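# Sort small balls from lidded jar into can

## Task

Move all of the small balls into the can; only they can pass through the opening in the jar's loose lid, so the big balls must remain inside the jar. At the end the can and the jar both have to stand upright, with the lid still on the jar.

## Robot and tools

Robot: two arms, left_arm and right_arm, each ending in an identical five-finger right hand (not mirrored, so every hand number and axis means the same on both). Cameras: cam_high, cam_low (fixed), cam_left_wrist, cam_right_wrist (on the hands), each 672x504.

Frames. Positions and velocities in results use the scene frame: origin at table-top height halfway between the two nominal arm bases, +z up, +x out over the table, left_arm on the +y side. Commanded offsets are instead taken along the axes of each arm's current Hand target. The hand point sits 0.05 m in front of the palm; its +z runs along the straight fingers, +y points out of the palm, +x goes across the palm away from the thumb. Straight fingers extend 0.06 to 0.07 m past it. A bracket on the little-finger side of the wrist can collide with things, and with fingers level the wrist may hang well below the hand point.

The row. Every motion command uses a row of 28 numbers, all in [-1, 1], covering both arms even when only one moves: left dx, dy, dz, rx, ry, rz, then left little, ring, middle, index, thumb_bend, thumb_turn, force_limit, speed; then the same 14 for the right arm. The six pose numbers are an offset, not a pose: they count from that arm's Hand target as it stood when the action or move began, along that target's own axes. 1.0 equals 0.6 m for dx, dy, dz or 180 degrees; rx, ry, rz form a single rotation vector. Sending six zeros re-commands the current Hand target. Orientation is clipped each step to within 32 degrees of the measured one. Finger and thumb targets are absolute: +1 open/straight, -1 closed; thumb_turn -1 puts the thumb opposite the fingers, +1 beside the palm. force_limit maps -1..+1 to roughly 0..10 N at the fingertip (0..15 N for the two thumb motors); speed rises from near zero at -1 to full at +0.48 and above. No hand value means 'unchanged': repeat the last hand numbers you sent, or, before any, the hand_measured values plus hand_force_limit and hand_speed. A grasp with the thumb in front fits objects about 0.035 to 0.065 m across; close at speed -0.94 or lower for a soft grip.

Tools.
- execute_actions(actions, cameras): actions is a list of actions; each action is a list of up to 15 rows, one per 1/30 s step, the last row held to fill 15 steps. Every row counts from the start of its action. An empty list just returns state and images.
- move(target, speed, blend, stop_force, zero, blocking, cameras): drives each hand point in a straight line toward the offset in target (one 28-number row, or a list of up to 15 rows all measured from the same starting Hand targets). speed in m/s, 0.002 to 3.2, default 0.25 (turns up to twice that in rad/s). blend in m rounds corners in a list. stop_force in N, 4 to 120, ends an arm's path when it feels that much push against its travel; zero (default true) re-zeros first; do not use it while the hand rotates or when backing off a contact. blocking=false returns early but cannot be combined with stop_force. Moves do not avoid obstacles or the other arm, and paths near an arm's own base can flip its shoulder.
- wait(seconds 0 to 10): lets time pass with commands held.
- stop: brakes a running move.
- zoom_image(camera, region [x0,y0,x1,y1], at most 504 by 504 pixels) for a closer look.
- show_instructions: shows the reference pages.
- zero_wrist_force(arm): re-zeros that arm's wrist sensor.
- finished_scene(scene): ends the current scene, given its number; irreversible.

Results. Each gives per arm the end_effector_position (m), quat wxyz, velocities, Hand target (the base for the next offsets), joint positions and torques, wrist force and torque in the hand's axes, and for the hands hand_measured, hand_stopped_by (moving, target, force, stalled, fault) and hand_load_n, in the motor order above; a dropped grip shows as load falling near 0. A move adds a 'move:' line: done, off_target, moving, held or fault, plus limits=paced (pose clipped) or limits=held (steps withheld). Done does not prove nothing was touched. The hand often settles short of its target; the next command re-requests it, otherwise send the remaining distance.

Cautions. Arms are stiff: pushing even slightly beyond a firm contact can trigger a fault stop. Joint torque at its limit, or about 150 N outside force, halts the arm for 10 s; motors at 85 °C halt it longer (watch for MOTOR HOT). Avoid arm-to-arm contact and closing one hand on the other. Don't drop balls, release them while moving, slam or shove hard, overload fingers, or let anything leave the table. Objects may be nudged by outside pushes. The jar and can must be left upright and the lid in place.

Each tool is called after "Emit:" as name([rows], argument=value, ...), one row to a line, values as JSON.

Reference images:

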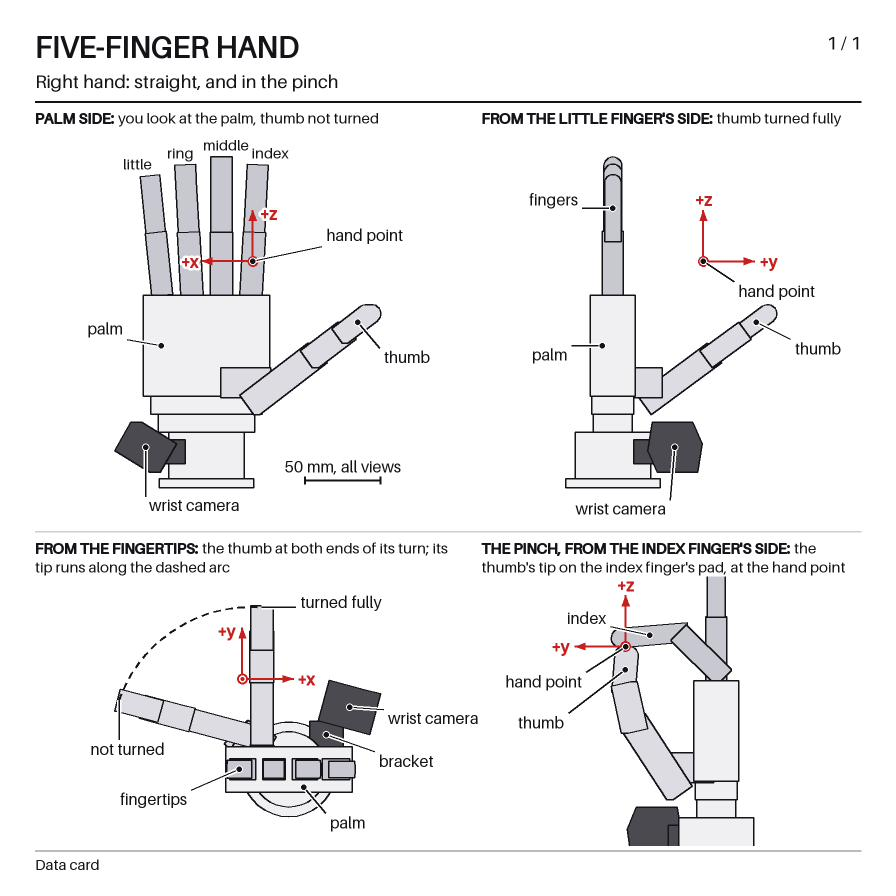

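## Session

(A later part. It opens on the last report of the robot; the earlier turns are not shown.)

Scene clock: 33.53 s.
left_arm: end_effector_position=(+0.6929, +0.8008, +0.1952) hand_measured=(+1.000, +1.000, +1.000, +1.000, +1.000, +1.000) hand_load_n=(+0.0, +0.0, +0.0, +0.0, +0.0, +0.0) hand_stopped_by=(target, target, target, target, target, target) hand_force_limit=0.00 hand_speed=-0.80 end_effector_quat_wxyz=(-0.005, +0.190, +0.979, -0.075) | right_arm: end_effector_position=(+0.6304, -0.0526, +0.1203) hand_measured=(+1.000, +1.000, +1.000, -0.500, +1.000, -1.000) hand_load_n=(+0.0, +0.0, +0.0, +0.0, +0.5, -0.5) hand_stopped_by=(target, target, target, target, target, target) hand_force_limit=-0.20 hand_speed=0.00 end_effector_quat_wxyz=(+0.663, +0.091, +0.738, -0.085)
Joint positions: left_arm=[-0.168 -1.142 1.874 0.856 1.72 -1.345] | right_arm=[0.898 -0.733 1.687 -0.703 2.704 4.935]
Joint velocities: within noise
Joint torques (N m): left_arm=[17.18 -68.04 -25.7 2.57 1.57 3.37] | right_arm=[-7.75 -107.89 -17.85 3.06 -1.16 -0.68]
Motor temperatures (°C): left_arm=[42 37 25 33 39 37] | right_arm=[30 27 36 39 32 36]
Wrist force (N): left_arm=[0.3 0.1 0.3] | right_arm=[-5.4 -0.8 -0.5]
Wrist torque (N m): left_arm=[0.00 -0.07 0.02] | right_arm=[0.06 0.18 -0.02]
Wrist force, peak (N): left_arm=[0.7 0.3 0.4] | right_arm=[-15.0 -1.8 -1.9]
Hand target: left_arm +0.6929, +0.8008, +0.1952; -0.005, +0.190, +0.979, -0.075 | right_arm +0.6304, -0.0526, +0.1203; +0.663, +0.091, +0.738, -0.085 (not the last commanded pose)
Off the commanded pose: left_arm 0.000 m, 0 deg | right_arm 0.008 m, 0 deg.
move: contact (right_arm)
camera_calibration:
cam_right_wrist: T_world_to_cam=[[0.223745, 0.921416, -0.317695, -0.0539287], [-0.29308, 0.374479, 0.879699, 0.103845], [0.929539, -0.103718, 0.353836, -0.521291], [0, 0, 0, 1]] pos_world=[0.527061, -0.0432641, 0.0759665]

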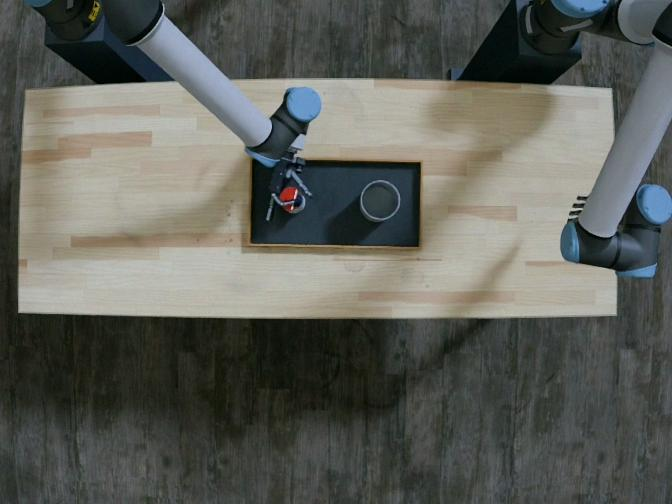

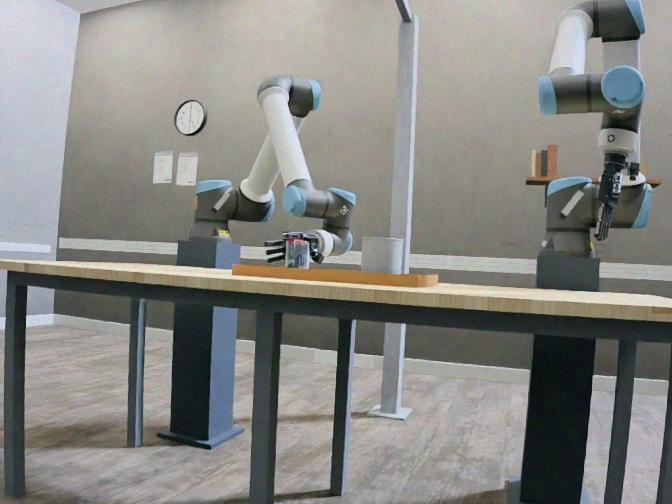

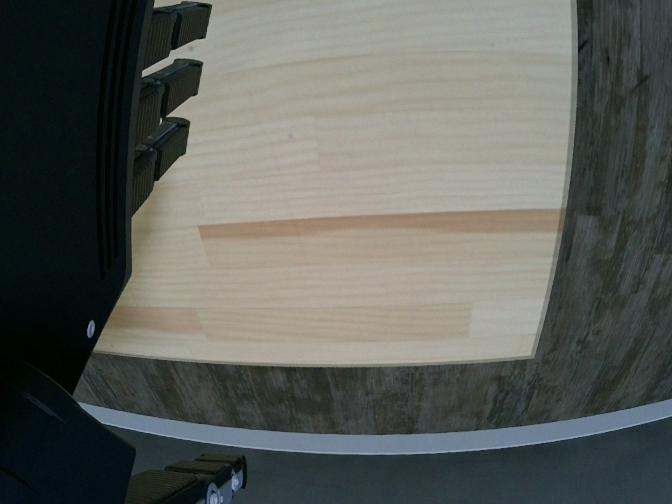

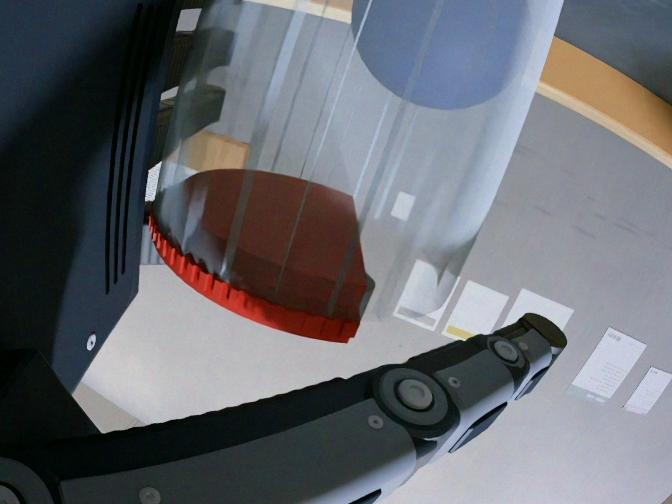

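Emit:
move(target=[0,0,0,0,0,0,1,1,1,1,1,1,0,-0.8,-0.0066,0,0,0,0,0,1,1,1,-0.5,1,-1,-0.2,0], speed=0.03, cameras=[])

Emit:
move(target=[0,0,0,0,0,0,1,1,1,1,1,1,0,-0.8,0.02,0,0.002,0,0,0,1,1,1,-0.36,1,-1,-0.2,0], speed=0.01, stop_force=4)

Emit:
zoom_image(camera="cam_high", region=[275, 180, 311, 216])

Emit:
zoom_image(camera="cam_right_wrist", region=[130, 150, 400, 360])

Scene clock: 37.67 s.
left_arm: end_effector_position=(+0.6929, +0.8008, +0.1952) hand_measured=(+1.000, +1.000, +1.000, +1.000, +1.000, +1.000) hand_load_n=(+0.0, -0.5, +0.0, +0.0, +0.0, +0.0) hand_stopped_by=(target, target, target, target, target, target) hand_force_limit=0.00 hand_speed=-0.80 end_effector_quat_wxyz=(-0.005, +0.190, +0.979, -0.075) | right_arm: end_effector_position=(+0.6308, -0.0526, +0.1240) hand_measured=(+1.000, +1.000, +1.000, -0.500, +1.000, -1.000) hand_load_n=(+0.0, +0.0, +0.0, +0.0, +0.0, +0.0) hand_stopped_by=(target, target, target, target, target, target) hand_force_limit=-0.20 hand_speed=0.00 end_effector_quat_wxyz=(+0.663, +0.091, +0.738, -0.085)
Joint positions: left_arm=[-0.168 -1.142 1.874 0.856 1.72 -1.345] | right_arm=[0.898 -0.738 1.687 -0.699 2.703 4.935]
Joint velocities: within noise
Joint torques (N m): left_arm=[14.72 -63.13 -24.26 2.72 1.63 2.92] | right_arm=[-11.11 -111.07 -18.44 3.12 -2.03 -2.72]
Motor temperatures (°C): left_arm=[42 37 25 33 39 37] | right_arm=[30 27 36 39 32 36]
Wrist force (N): left_arm=[0.7 0.1 -0.4] | right_arm=[-2.6 -0.9 -0.1]
Wrist torque (N m): left_arm=[0.04 -0.10 0.04] | right_arm=[0.01 0.18 0.01]
Wrist force, peak (N): left_arm=[-0.5 0.4 0.8] | right_arm=[-5.7 -1.0 -0.5]
Hand target: left_arm +0.6929, +0.8008, +0.1952; -0.005, +0.190, +0.979, -0.075 | right_arm +0.6308, -0.0526, +0.1243; +0.663, +0.091, +0.738, -0.085
Off the commanded pose: left_arm 0.000 m, 0 deg | right_arm 0.000 m, 0 deg.
move: done
No camera images: "cameras" was empty.

Scene clock: 39.70 s.
left_arm: end_effector_position=(+0.6929, +0.8008, +0.1952) hand_measured=(+1.000, +1.000, +1.000, +1.000, +1.000, +1.000) hand_load_n=(+0.0, +0.0, +0.0, -0.5, +0.0, +0.0) hand_stopped_by=(target, target, target, target, target, target) hand_force_limit=0.00 hand_speed=-0.80 end_effector_quat_wxyz=(-0.005, +0.190, +0.979, -0.075) | right_arm: end_effector_position=(+0.6308, -0.0527, +0.1164) hand_measured=(+1.000, +1.000, +1.000, -0.360, +1.000, -1.000) hand_load_n=(-0.5, +0.0, +0.0, +0.0, +0.0, -0.5) hand_stopped_by=(target, target, target, target, target, target) hand_force_limit=-0.20 hand_speed=0.00 end_effector_quat_wxyz=(+0.663, +0.091, +0.738, -0.085)
Joint positions: left_arm=[-0.168 -1.142 1.874 0.856 1.72 -1.345] | right_arm=[0.898 -0.728 1.686 -0.708 2.703 4.935]
Joint velocities: within noise
Joint torques (N m): left_arm=[17.12 -64.72 -25.97 2.84 2.05 2.99] | right_arm=[-11.25 -109.34 -16.96 3.7 -0.2 0.19]
Motor temperatures (°C): left_arm=[42 37 25 33 39 37] | right_arm=[30 27 36 39 32 36]
Wrist force (N): left_arm=[0.6 0.2 0.2] | right_arm=[-6.4 -0.9 -0.2]
Wrist torque (N m): left_arm=[0.01 -0.10 0.04] | right_arm=[0.00 0.09 0.02]
Wrist force, peak (N): left_arm=[0.1 0.5 0.6] | right_arm=[-11.9 -1.0 -0.7]
Hand target: left_arm +0.6929, +0.8008, +0.1952; -0.005, +0.190, +0.979, -0.075 | right_arm +0.6308, -0.0527, +0.1164; +0.663, +0.091, +0.738, -0.085 (not the last commanded pose)
Off the commanded pose: left_arm 0.000 m, 0 deg | right_arm 0.004 m, 0 deg.
move: contact (right_arm)
camera_calibration:
cam_right_wrist: T_world_to_cam=[[0.223736, 0.921428, -0.317668, -0.0551298], [-0.293087, 0.374451, 0.879708, 0.107344], [0.929539, -0.103718, 0.353836, -0.520328], [0, 0, 0, 1]] pos_world=[0.527461, -0.0433641, 0.0721665]

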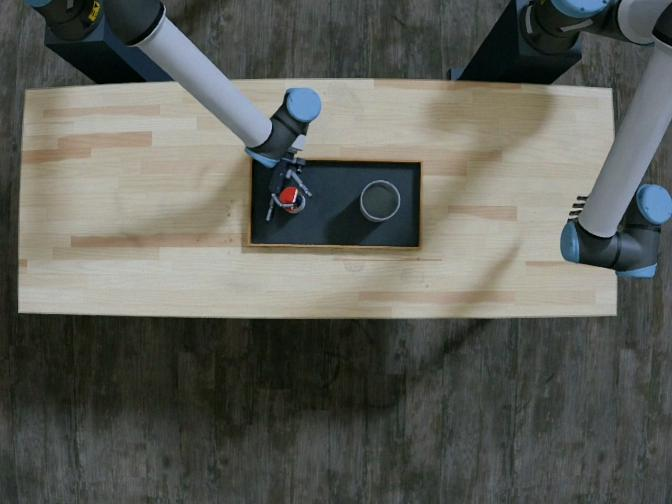

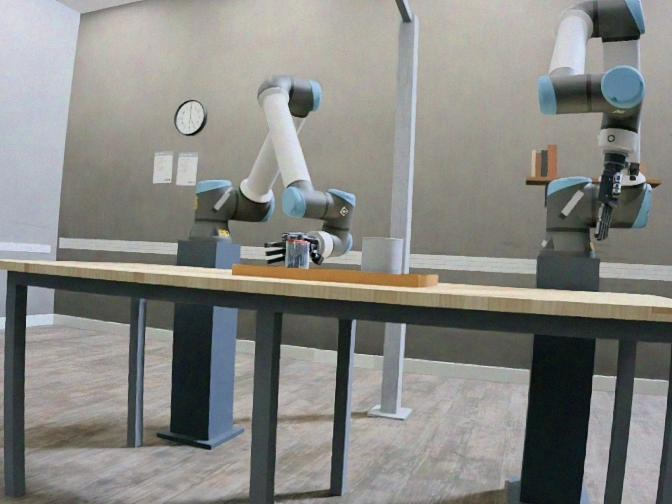

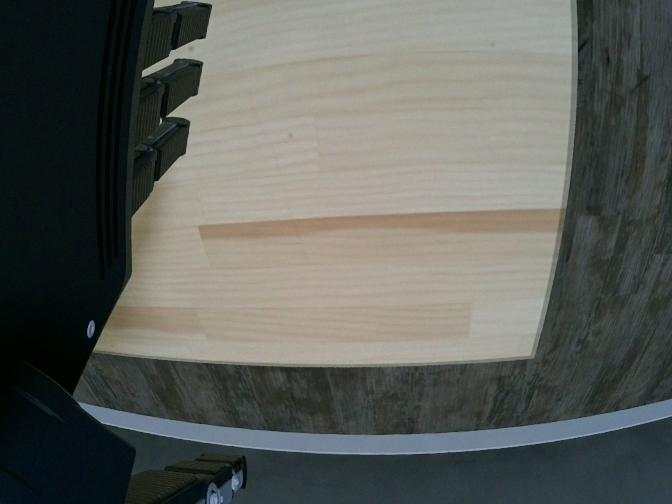

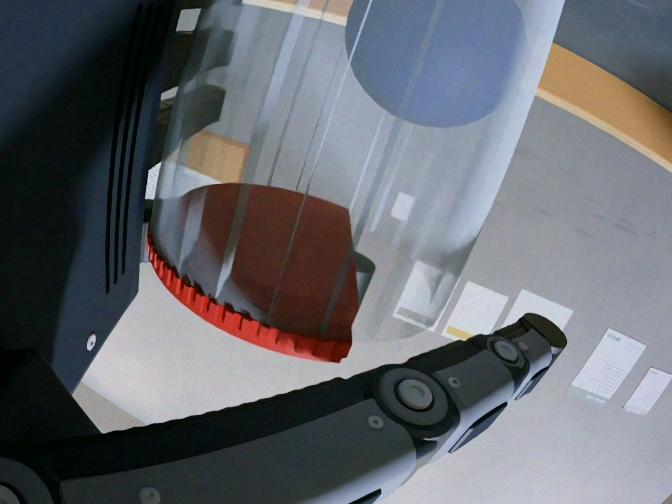

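Scaled by 14.000.

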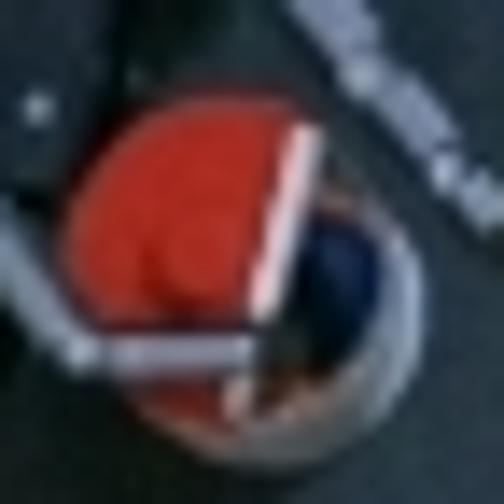

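Scaled by 1.867 from the camera's 672x504 image, which has a finer 960x720 frame.

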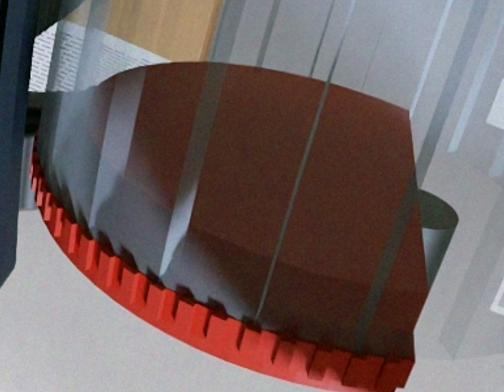

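Emit:
move(target=[0,0,0,0,0,0,1,1,1,1,1,1,0,-0.8,0,0,0,0,0,0,-1,-1,-1,-0.36,-1,-1,-0.4,-0.7])

Emit:
zoom_image(camera="cam_high", region=[275, 180, 311, 216])

Scene clock: 41.43 s.
left_arm: end_effector_position=(+0.6929, +0.8008, +0.1952) hand_measured=(+1.000, +1.000, +1.000, +1.000, +1.000, +1.000) hand_load_n=(+0.0, +0.0, +0.0, +0.0, +0.0, +0.0) hand_stopped_by=(target, target, target, target, target, target) hand_force_limit=0.00 hand_speed=-0.80 end_effector_quat_wxyz=(-0.005, +0.190, +0.979, -0.075) | right_arm: end_effector_position=(+0.6308, -0.0527, +0.1164) hand_measured=(+0.312, +0.258, +0.202, -0.360, +0.664, -1.000) hand_load_n=(+0.5, +5.0, +5.5, -1.0, +14.0, +5.0) hand_stopped_by=(force, force, force, target, force, target) hand_force_limit=-0.40 hand_speed=-0.70 end_effector_quat_wxyz=(+0.663, +0.091, +0.738, -0.085)
Joint positions: left_arm=[-0.168 -1.142 1.874 0.856 1.72 -1.345] | right_arm=[0.898 -0.728 1.686 -0.708 2.703 4.935]
Joint velocities: within noise
Joint torques (N m): left_arm=[15.64 -65.36 -26.54 2.64 1.56 3.17] | right_arm=[-9.57 -105.16 -19.89 1.82 0.04 -1.14]
Motor temperatures (°C): left_arm=[42 37 25 33 39 37] | right_arm=[30 27 36 39 32 36]
Wrist force (N): left_arm=[0.4 0.3 0.0] | right_arm=[-7.4 -1.4 0.4]
Wrist torque (N m): left_arm=[0.05 -0.07 0.04] | right_arm=[0.02 -0.03 -0.16]
Wrist force, peak (N): left_arm=[0.6 0.4 -0.7] | right_arm=[-7.9 -1.7 0.2]
Hand target: left_arm +0.6929, +0.8008, +0.1952; -0.005, +0.190, +0.979, -0.075 | right_arm +0.6308, -0.0527, +0.1164; +0.663, +0.091, +0.738, -0.085
Off the commanded pose: left_arm 0.000 m, 0 deg | right_arm 0.000 m, 0 deg.
move: done
camera_calibration:
cam_right_wrist: T_world_to_cam=[[0.223736, 0.921428, -0.317668, -0.0551298], [-0.293087, 0.374451, 0.879708, 0.107344], [0.929539, -0.103718, 0.353836, -0.520328], [0, 0, 0, 1]] pos_world=[0.527461, -0.0433641, 0.0721665]

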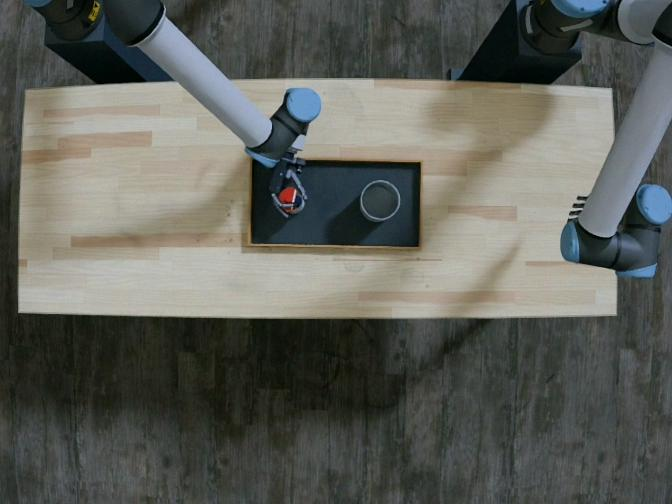

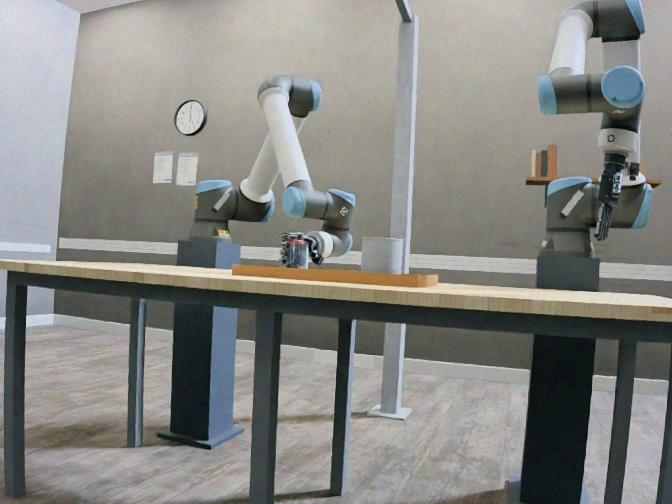

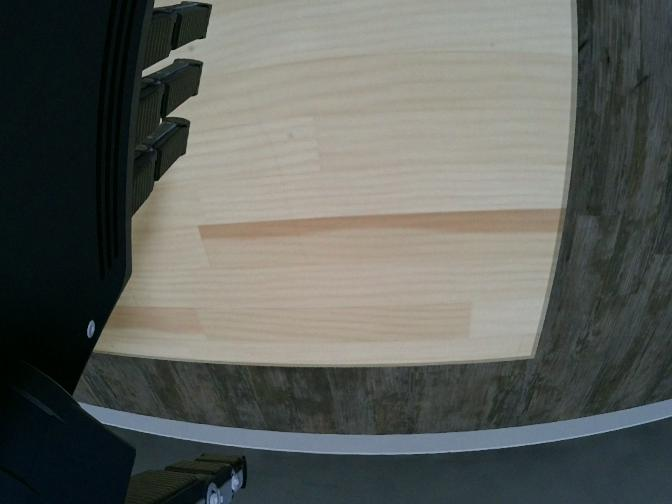

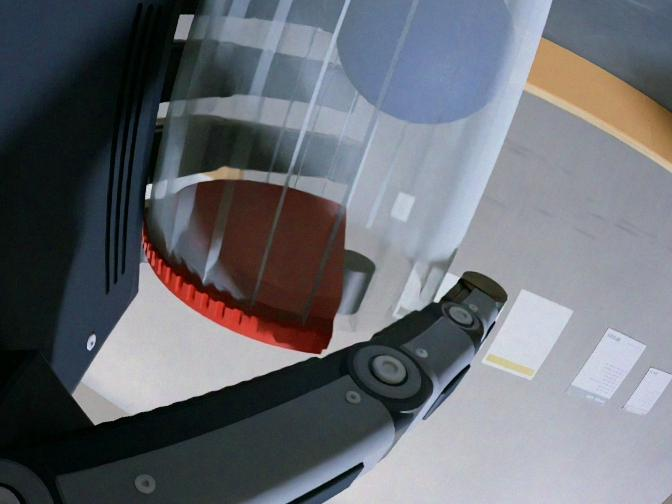

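Scaled by 14.000.

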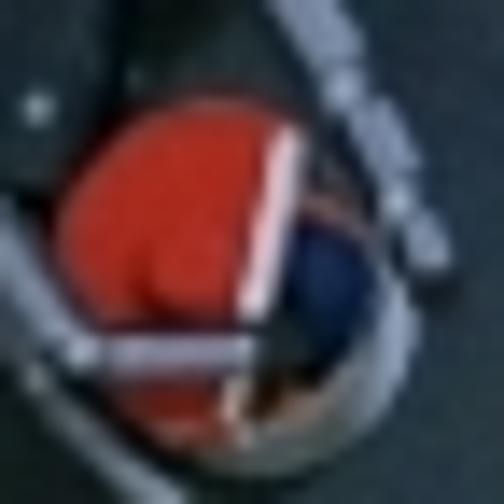

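Emit:
move(target=[0,0,0,0,0,0,1,1,1,1,1,1,0,-0.8,0,0,0,0,0,0,-0.95,-0.95,-0.95,-0.36,-0.95,-1,0.4,-0.8])

Scene clock: 42.20 s.
left_arm: end_effector_position=(+0.6929, +0.8008, +0.1952) hand_measured=(+1.000, +1.000, +1.000, +1.000, +1.000, +1.000) hand_load_n=(+0.0, +0.0, +0.0, +0.0, +0.0, +0.0) hand_stopped_by=(target, target, target, target, target, target) hand_force_limit=0.00 hand_speed=-0.80 end_effector_quat_wxyz=(-0.005, +0.190, +0.979, -0.075) | right_arm: end_effector_position=(+0.6308, -0.0527, +0.1164) hand_measured=(+0.242, +0.224, +0.186, -0.360, +0.664, -1.000) hand_load_n=(+11.0, +5.0, +3.5, +0.0, +20.0, +15.0) hand_stopped_by=(force, force, force, target, force, target) hand_force_limit=0.40 hand_speed=-0.80 end_effector_quat_wxyz=(+0.663, +0.091, +0.738, -0.085)
Joint positions: left_arm=[-0.168 -1.142 1.874 0.856 1.72 -1.345] | right_arm=[0.898 -0.728 1.686 -0.708 2.703 4.935]
Joint velocities: within noise
Joint torques (N m): left_arm=[16.93 -64.1 -25.46 2.6 1.34 2.72] | right_arm=[-10.04 -102.51 -18.9 1.65 -0.13 -1.6]
Motor temperatures (°C): left_arm=[42 37 25 33 39 37] | right_arm=[30 27 36 39 32 36]
Wrist force (N): left_arm=[0.5 0.3 0.3] | right_arm=[-10.0 -1.5 0.2]
Wrist torque (N m): left_arm=[0.04 -0.10 0.04] | right_arm=[0.01 -0.06 -0.22]
Wrist force, peak (N): left_arm=[0.4 -0.6 -0.1] | right_arm=[-10.2 -1.5 0.0]
Hand target: left_arm +0.6929, +0.8008, +0.1952; -0.005, +0.190, +0.979, -0.075 | right_arm +0.6308, -0.0527, +0.1164; +0.663, +0.091, +0.738, -0.085
Off the commanded pose: left_arm 0.000 m, 0 deg | right_arm 0.000 m, 0 deg.
move: done
camera_calibration:
cam_right_wrist: T_world_to_cam=[[0.223736, 0.921428, -0.317668, -0.0551298], [-0.293087, 0.374451, 0.879708, 0.107344], [0.929539, -0.103718, 0.353836, -0.520328], [0, 0, 0, 1]] pos_world=[0.527461, -0.0433641, 0.0721665]

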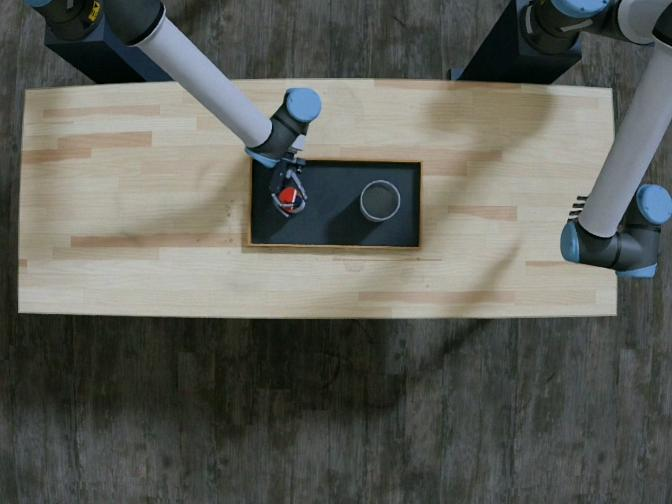

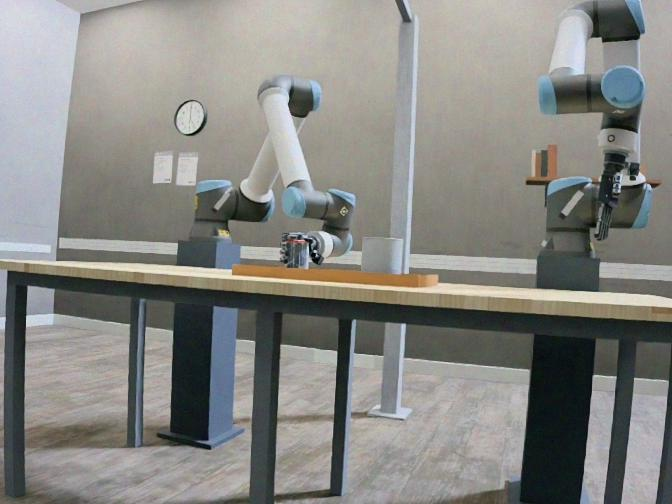

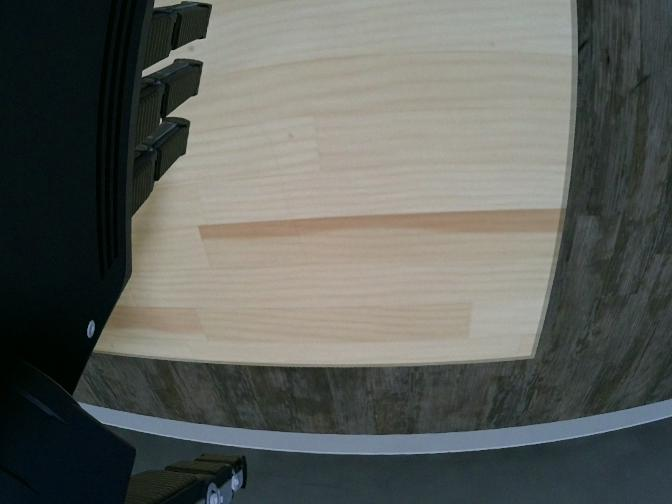

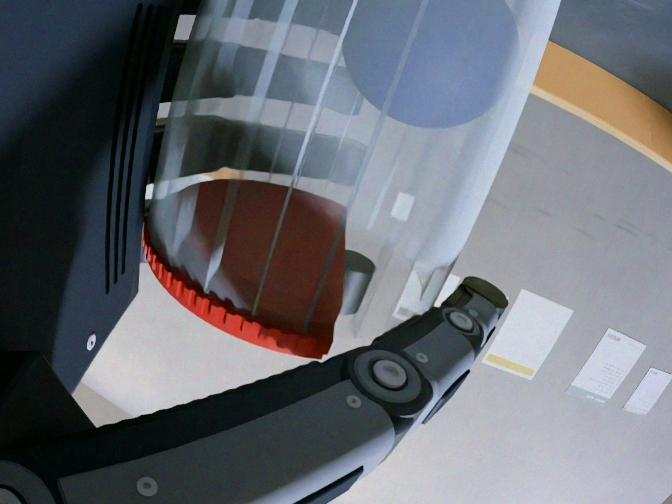

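Emit:
move(target=[0,0,0,0,0,0,1,1,1,1,1,1,0,-0.8,-0.166,0,-0.0174,0,0,0,-0.95,-0.95,-0.95,-0.36,-0.95,-1,0.4,-0.8], speed=0.08)

Emit:
zoom_image(camera="cam_low", region=[250, 180, 430, 280])

Emit:
zoom_image(camera="cam_high", region=[275, 180, 311, 216])

Scene clock: 44.73 s.
left_arm: end_effector_position=(+0.6929, +0.8008, +0.1952) hand_measured=(+1.000, +1.000, +1.000, +1.000, +1.000, +1.000) hand_load_n=(+0.0, +0.0, +0.0, +0.0, +0.0, +0.0) hand_stopped_by=(target, target, target, target, target, target) hand_force_limit=0.00 hand_speed=-0.80 end_effector_quat_wxyz=(-0.005, +0.190, +0.979, -0.075) | right_arm: end_effector_position=(+0.6310, -0.0522, +0.2164) hand_measured=(+0.242, +0.224, +0.186, -0.360, +0.664, -1.000) hand_load_n=(+3.5, +2.5, +5.5, +0.0, +13.5, +8.5) hand_stopped_by=(force, force, force, target, force, target) hand_force_limit=0.40 hand_speed=-0.80 end_effector_quat_wxyz=(+0.663, +0.091, +0.738, -0.085)
Joint positions: left_arm=[-0.168 -1.142 1.874 0.856 1.72 -1.345] | right_arm=[0.898 -0.856 1.688 -0.581 2.704 4.935]
Joint velocities: within noise
Joint torques (N m): left_arm=[14.88 -64.96 -26.51 3.46 1.33 2.93] | right_arm=[20.02 -110.1 -38.7 3.78 1.84 2.48]
Motor temperatures (°C): left_arm=[42 37 25 33 39 37] | right_arm=[30 27 36 39 32 36]
Wrist force (N): left_arm=[0.2 -0.1 -0.3] | right_arm=[-0.9 -0.6 0.1]
Wrist torque (N m): left_arm=[0.00 -0.04 0.01] | right_arm=[0.05 0.14 0.05]
Wrist force, peak (N): left_arm=[0.1 0.5 -0.7] | right_arm=[-10.2 -1.3 -0.1]
Hand target: left_arm +0.6929, +0.8008, +0.1952; -0.005, +0.190, +0.979, -0.075 | right_arm +0.6310, -0.0522, +0.2166; +0.663, +0.091, +0.738, -0.085
Off the commanded pose: left_arm 0.000 m, 0 deg | right_arm 0.000 m, 0 deg.
move: done
camera_calibration:
cam_right_wrist: T_world_to_cam=[[0.223745, 0.921416, -0.317695, -0.023901], [-0.29308, 0.374479, 0.879699, 0.0193317], [0.929539, -0.103718, 0.353836, -0.555811], [0, 0, 0, 1]] pos_world=[0.527661, -0.0428641, 0.172067]

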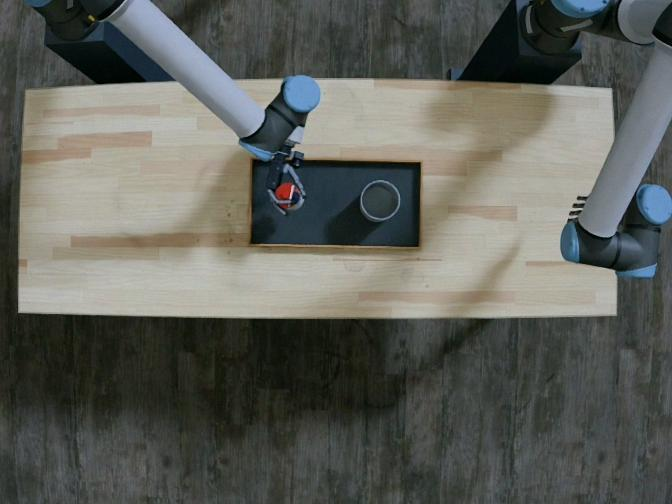

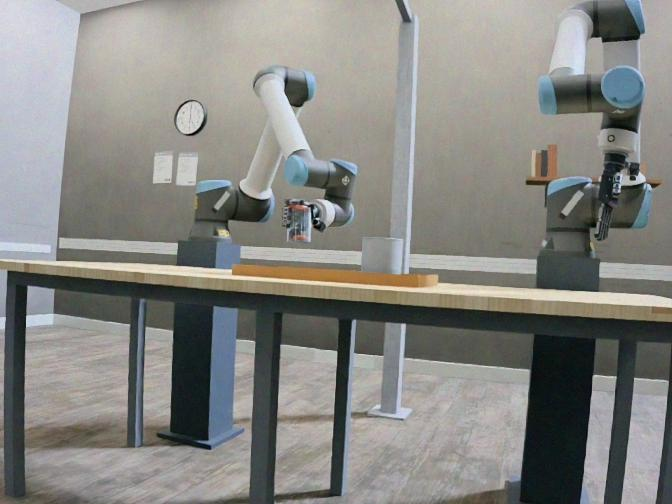

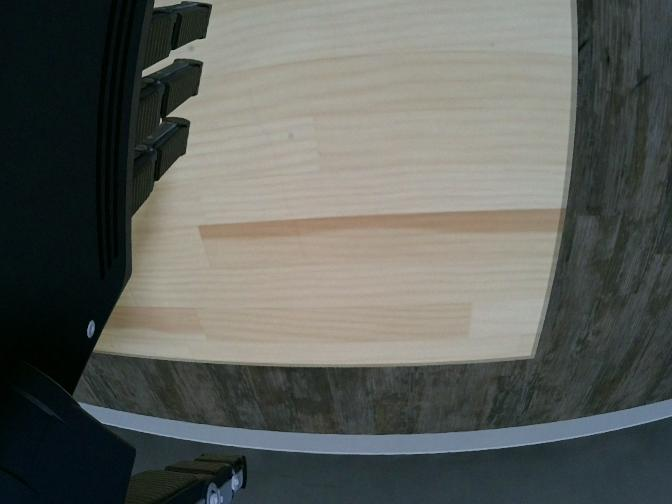

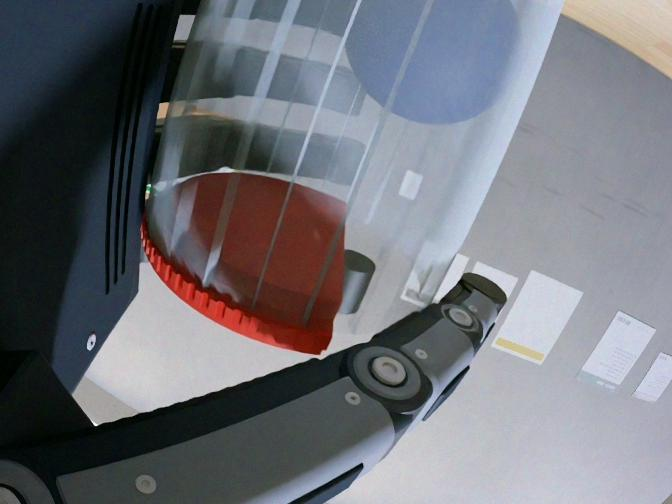

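Scaled by 2.800.

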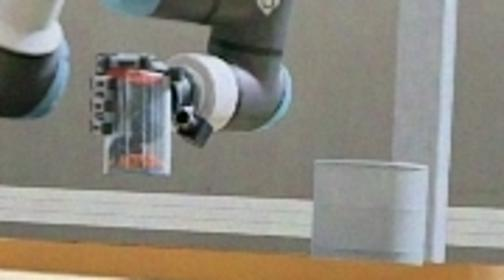

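Scaled by 14.000.

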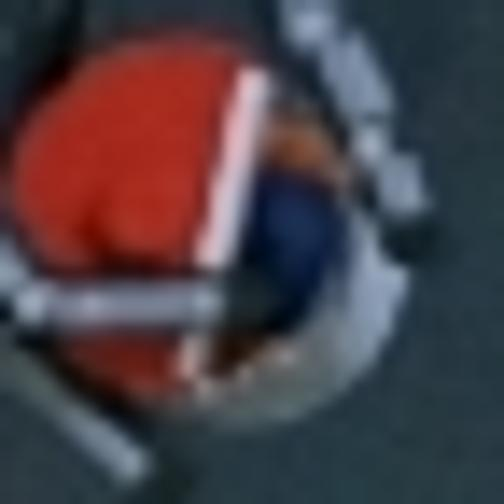

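Emit:
move(target=[0,0,0,0,0,0,1,1,1,1,1,1,0,-0.8,-0.1798,0.4672,-0.1225,-0.327,0,-0.0344,-0.95,-0.95,-0.95,-0.36,-0.95,-1,0.4,-0.8], speed=0.2)

Emit:
zoom_image(camera="cam_low", region=[280, 130, 440, 280])

Emit:
zoom_image(camera="cam_high", region=[340, 160, 430, 230])

Scene clock: 50.20 s.
left_arm: end_effector_position=(+0.6929, +0.8008, +0.1952) hand_measured=(+1.000, +1.000, +1.000, +1.000, +1.000, +1.000) hand_load_n=(+0.0, +0.0, +0.0, +0.0, +0.0, +0.0) hand_stopped_by=(target, target, target, target, target, target) hand_force_limit=0.00 hand_speed=-0.80 end_effector_quat_wxyz=(-0.005, +0.190, +0.979, -0.075) | right_arm: end_effector_position=(+0.6405, +0.2352, +0.3301) hand_measured=(+0.242, +0.224, +0.186, -0.360, +0.664, -1.000) hand_load_n=(+3.5, +3.0, +5.0, +0.0, +13.5, +8.5) hand_stopped_by=(force, force, force, target, force, target) hand_force_limit=0.40 hand_speed=-0.80 end_effector_quat_wxyz=(+0.617, -0.285, +0.688, +0.254)
Joint positions: left_arm=[-0.168 -1.142 1.874 0.856 1.72 -1.345] | right_arm=[0.81 -0.863 1.431 -0.459 1.594 4.713]
Joint velocities: within noise
Joint torques (N m): left_arm=[14.63 -61.79 -26.75 3.13 1.64 2.79] | right_arm=[-13.58 -80.17 -48.32 1.42 -1.55 -2.82]
Motor temperatures (°C): left_arm=[42 37 25 33 39 37] | right_arm=[30 27 36 39 32 36]
Wrist force (N): left_arm=[0.0 0.2 0.1] | right_arm=[-0.8 -1.1 0.0]
Wrist torque (N m): left_arm=[0.01 0.00 0.00] | right_arm=[-0.05 0.14 -0.05]
Wrist force, peak (N): left_arm=[0.4 0.8 -0.2] | right_arm=[-1.2 -1.4 -0.6]
Hand target: left_arm +0.6929, +0.8008, +0.1952; -0.005, +0.190, +0.979, -0.075 | right_arm +0.6405, +0.2353, +0.3301; +0.617, -0.285, +0.688, +0.254
Off the commanded pose: left_arm 0.000 m, 0 deg | right_arm 0.000 m, 0 deg.
move: done
camera_calibration:
cam_right_wrist: T_world_to_cam=[[-0.678151, 0.664134, -0.314702, 0.382441], [-0.467135, -0.0589533, 0.882218, 0.027042], [0.567359, 0.745285, 0.35022, -0.541545], [0, 0, 0, 1]] pos_world=[0.579235, 0.151208, 0.286157]

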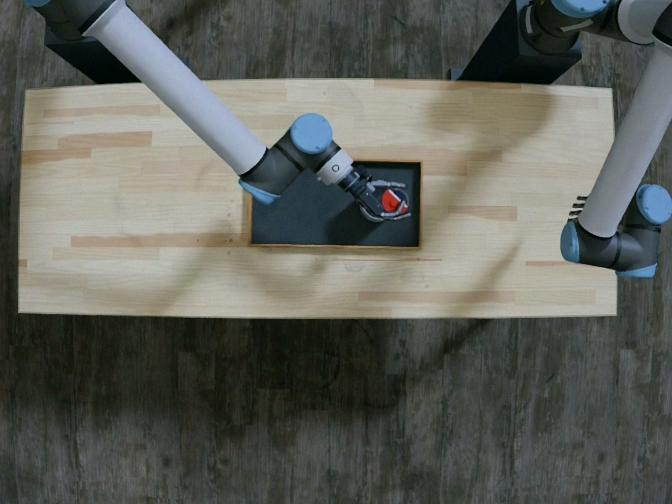

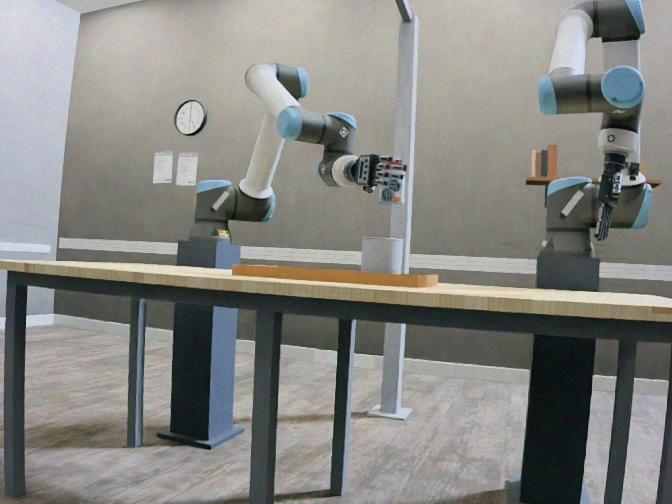

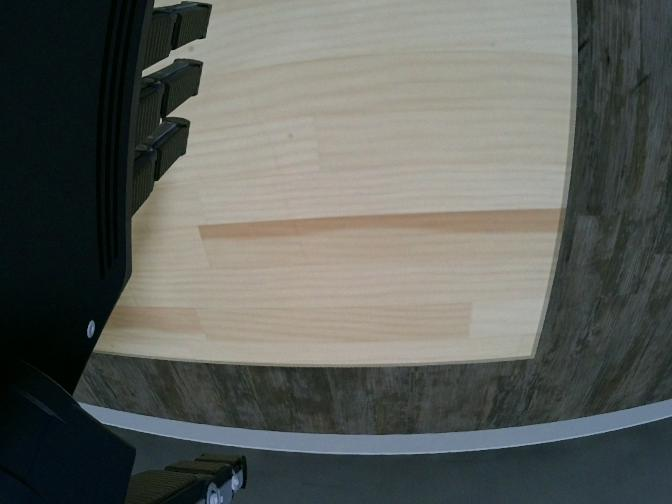

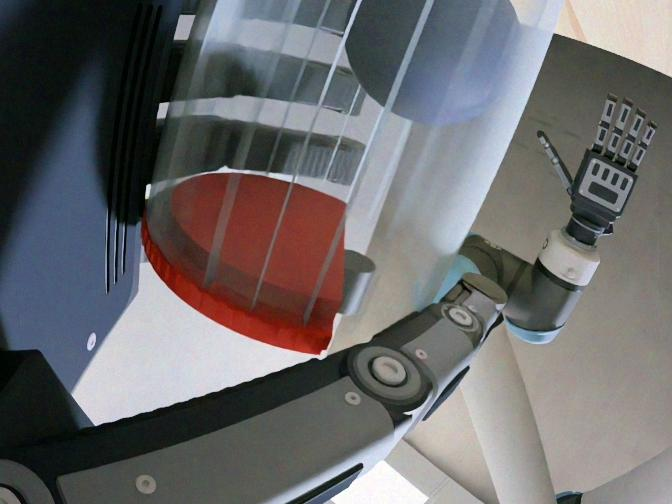

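Scaled by 3.150.

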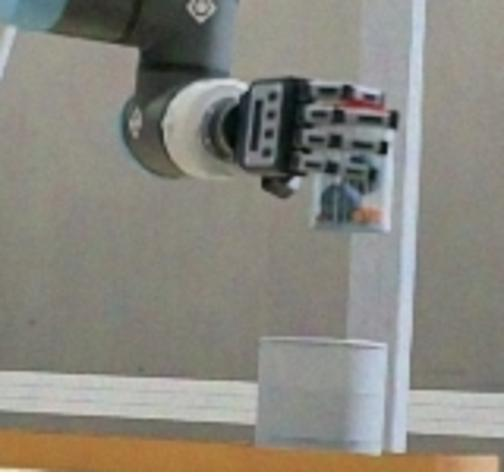

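Scaled by 5.600.

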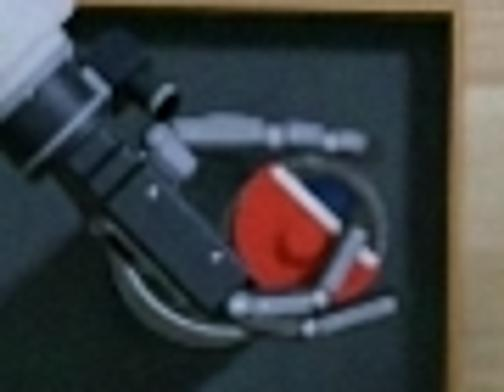

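Emit:
move(target=[0,0,0,0,0,0,1,1,1,1,1,1,0,-0.8,0.1121,-0.0418,-0.0315,0.0348,0,-0.3315,-0.95,-0.95,-0.95,-0.36,-0.95,-1,0.4,-0.8], speed=0.2)

Emit:
zoom_image(camera="cam_low", region=[280, 130, 440, 280])

Emit:
zoom_image(camera="cam_high", region=[340, 160, 430, 230])

Scene clock: 58.53 s.
left_arm: end_effector_position=(+0.6929, +0.8008, +0.1952) hand_measured=(+1.000, +1.000, +1.000, +1.000, +1.000, +1.000) hand_load_n=(+0.0, +0.0, +0.0, +0.0, +0.0, +0.0) hand_stopped_by=(target, target, target, target, target, target) hand_force_limit=0.00 hand_speed=-0.80 end_effector_quat_wxyz=(-0.005, +0.190, +0.979, -0.075) | right_arm: end_effector_position=(+0.6398, +0.1990, +0.2654) hand_measured=(+0.242, +0.224, +0.186, -0.360, +0.664, -1.000) hand_load_n=(+3.0, +2.0, +5.5, +0.0, +13.5, +9.0) hand_stopped_by=(force, force, force, target, force, target) hand_force_limit=0.40 hand_speed=-0.80 end_effector_quat_wxyz=(+0.676, -0.557, +0.467, -0.123)
Joint positions: left_arm=[-0.168 -1.142 1.874 0.856 1.72 -1.345] | right_arm=[0.813 -0.895 1.513 -0.56 1.688 3.667]
Joint velocities: within noise
Joint torques (N m): left_arm=[17.99 -64 -25.77 3.19 1.52 3.47] | right_arm=[22.43 -117.46 -32.62 -5.94 1.46 -2.93]
Motor temperatures (°C): left_arm=[42 37 25 33 39 37] | right_arm=[30 27 36 39 32 36]
Wrist force (N): left_arm=[0.3 0.3 0.1] | right_arm=[-0.9 -0.2 0.3]
Wrist torque (N m): left_arm=[0.04 -0.05 0.03] | right_arm=[0.05 0.21 -0.19]
Wrist force, peak (N): left_arm=[0.2 0.3 0.9] | right_arm=[-1.1 -1.4 0.3]
Hand target: left_arm +0.6929, +0.8008, +0.1952; -0.005, +0.190, +0.979, -0.075 | right_arm +0.6398, +0.1990, +0.2654; +0.676, -0.557, +0.467, -0.123
Off the commanded pose: left_arm 0.000 m, 0 deg | right_arm 0.000 m, 0 deg.
move: done
camera_calibration:
cam_right_wrist: T_world_to_cam=[[-0.153687, 0.132609, -0.979181, 0.332281], [-0.906089, 0.376403, 0.19319, 0.458679], [0.394185, 0.916916, 0.0623076, -0.338492], [0, 0, 0, 1]] pos_world=[0.6001, 0.0936571, 0.257842]

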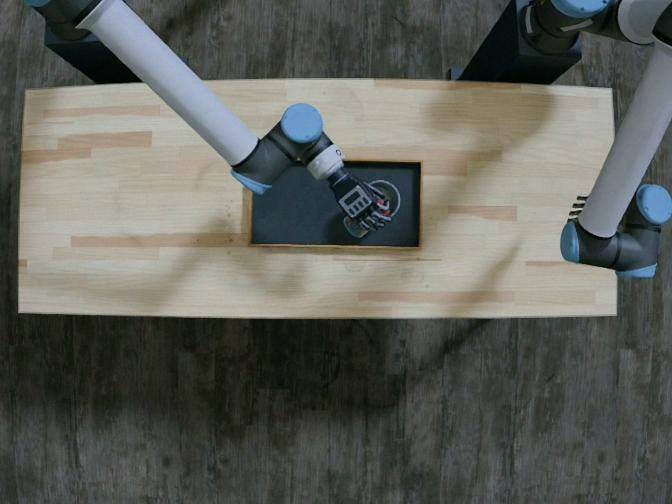

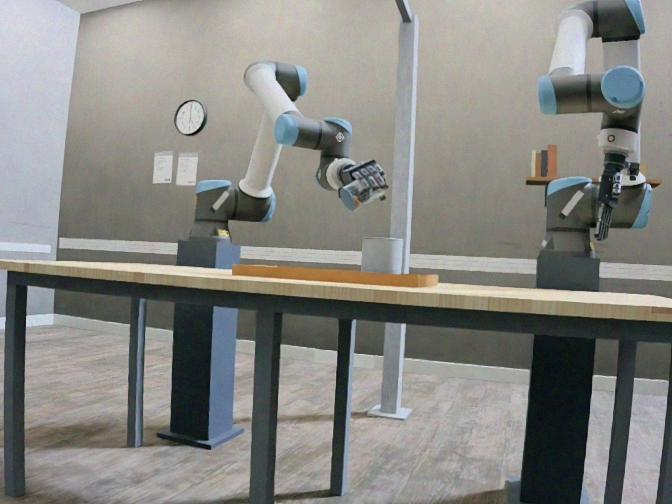

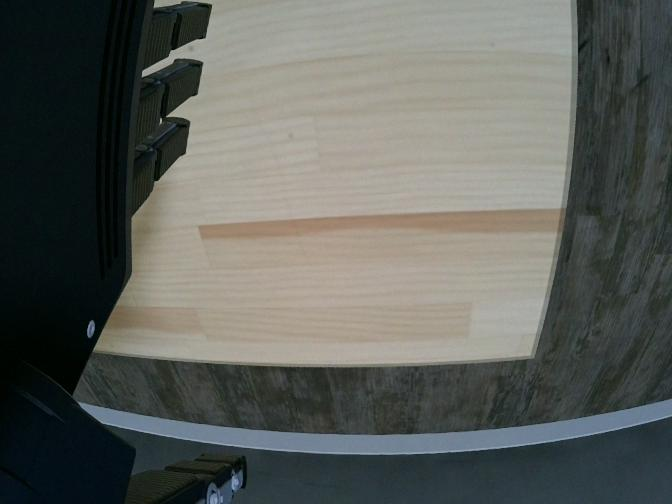

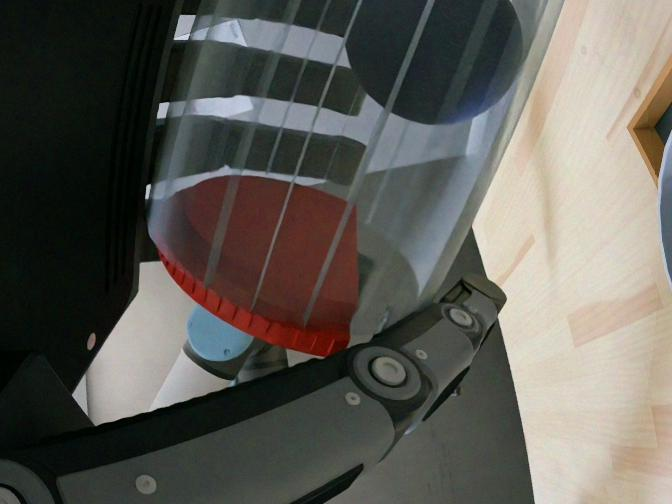

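Scaled by 3.150.

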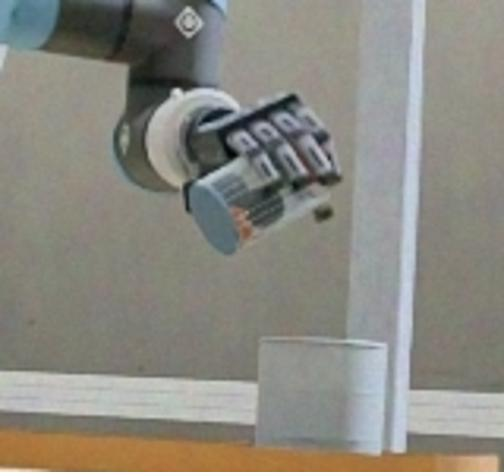

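Scaled by 5.600.

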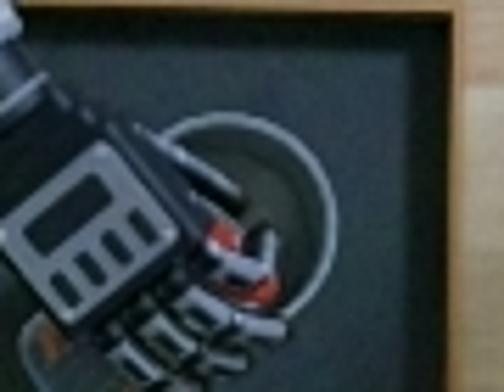

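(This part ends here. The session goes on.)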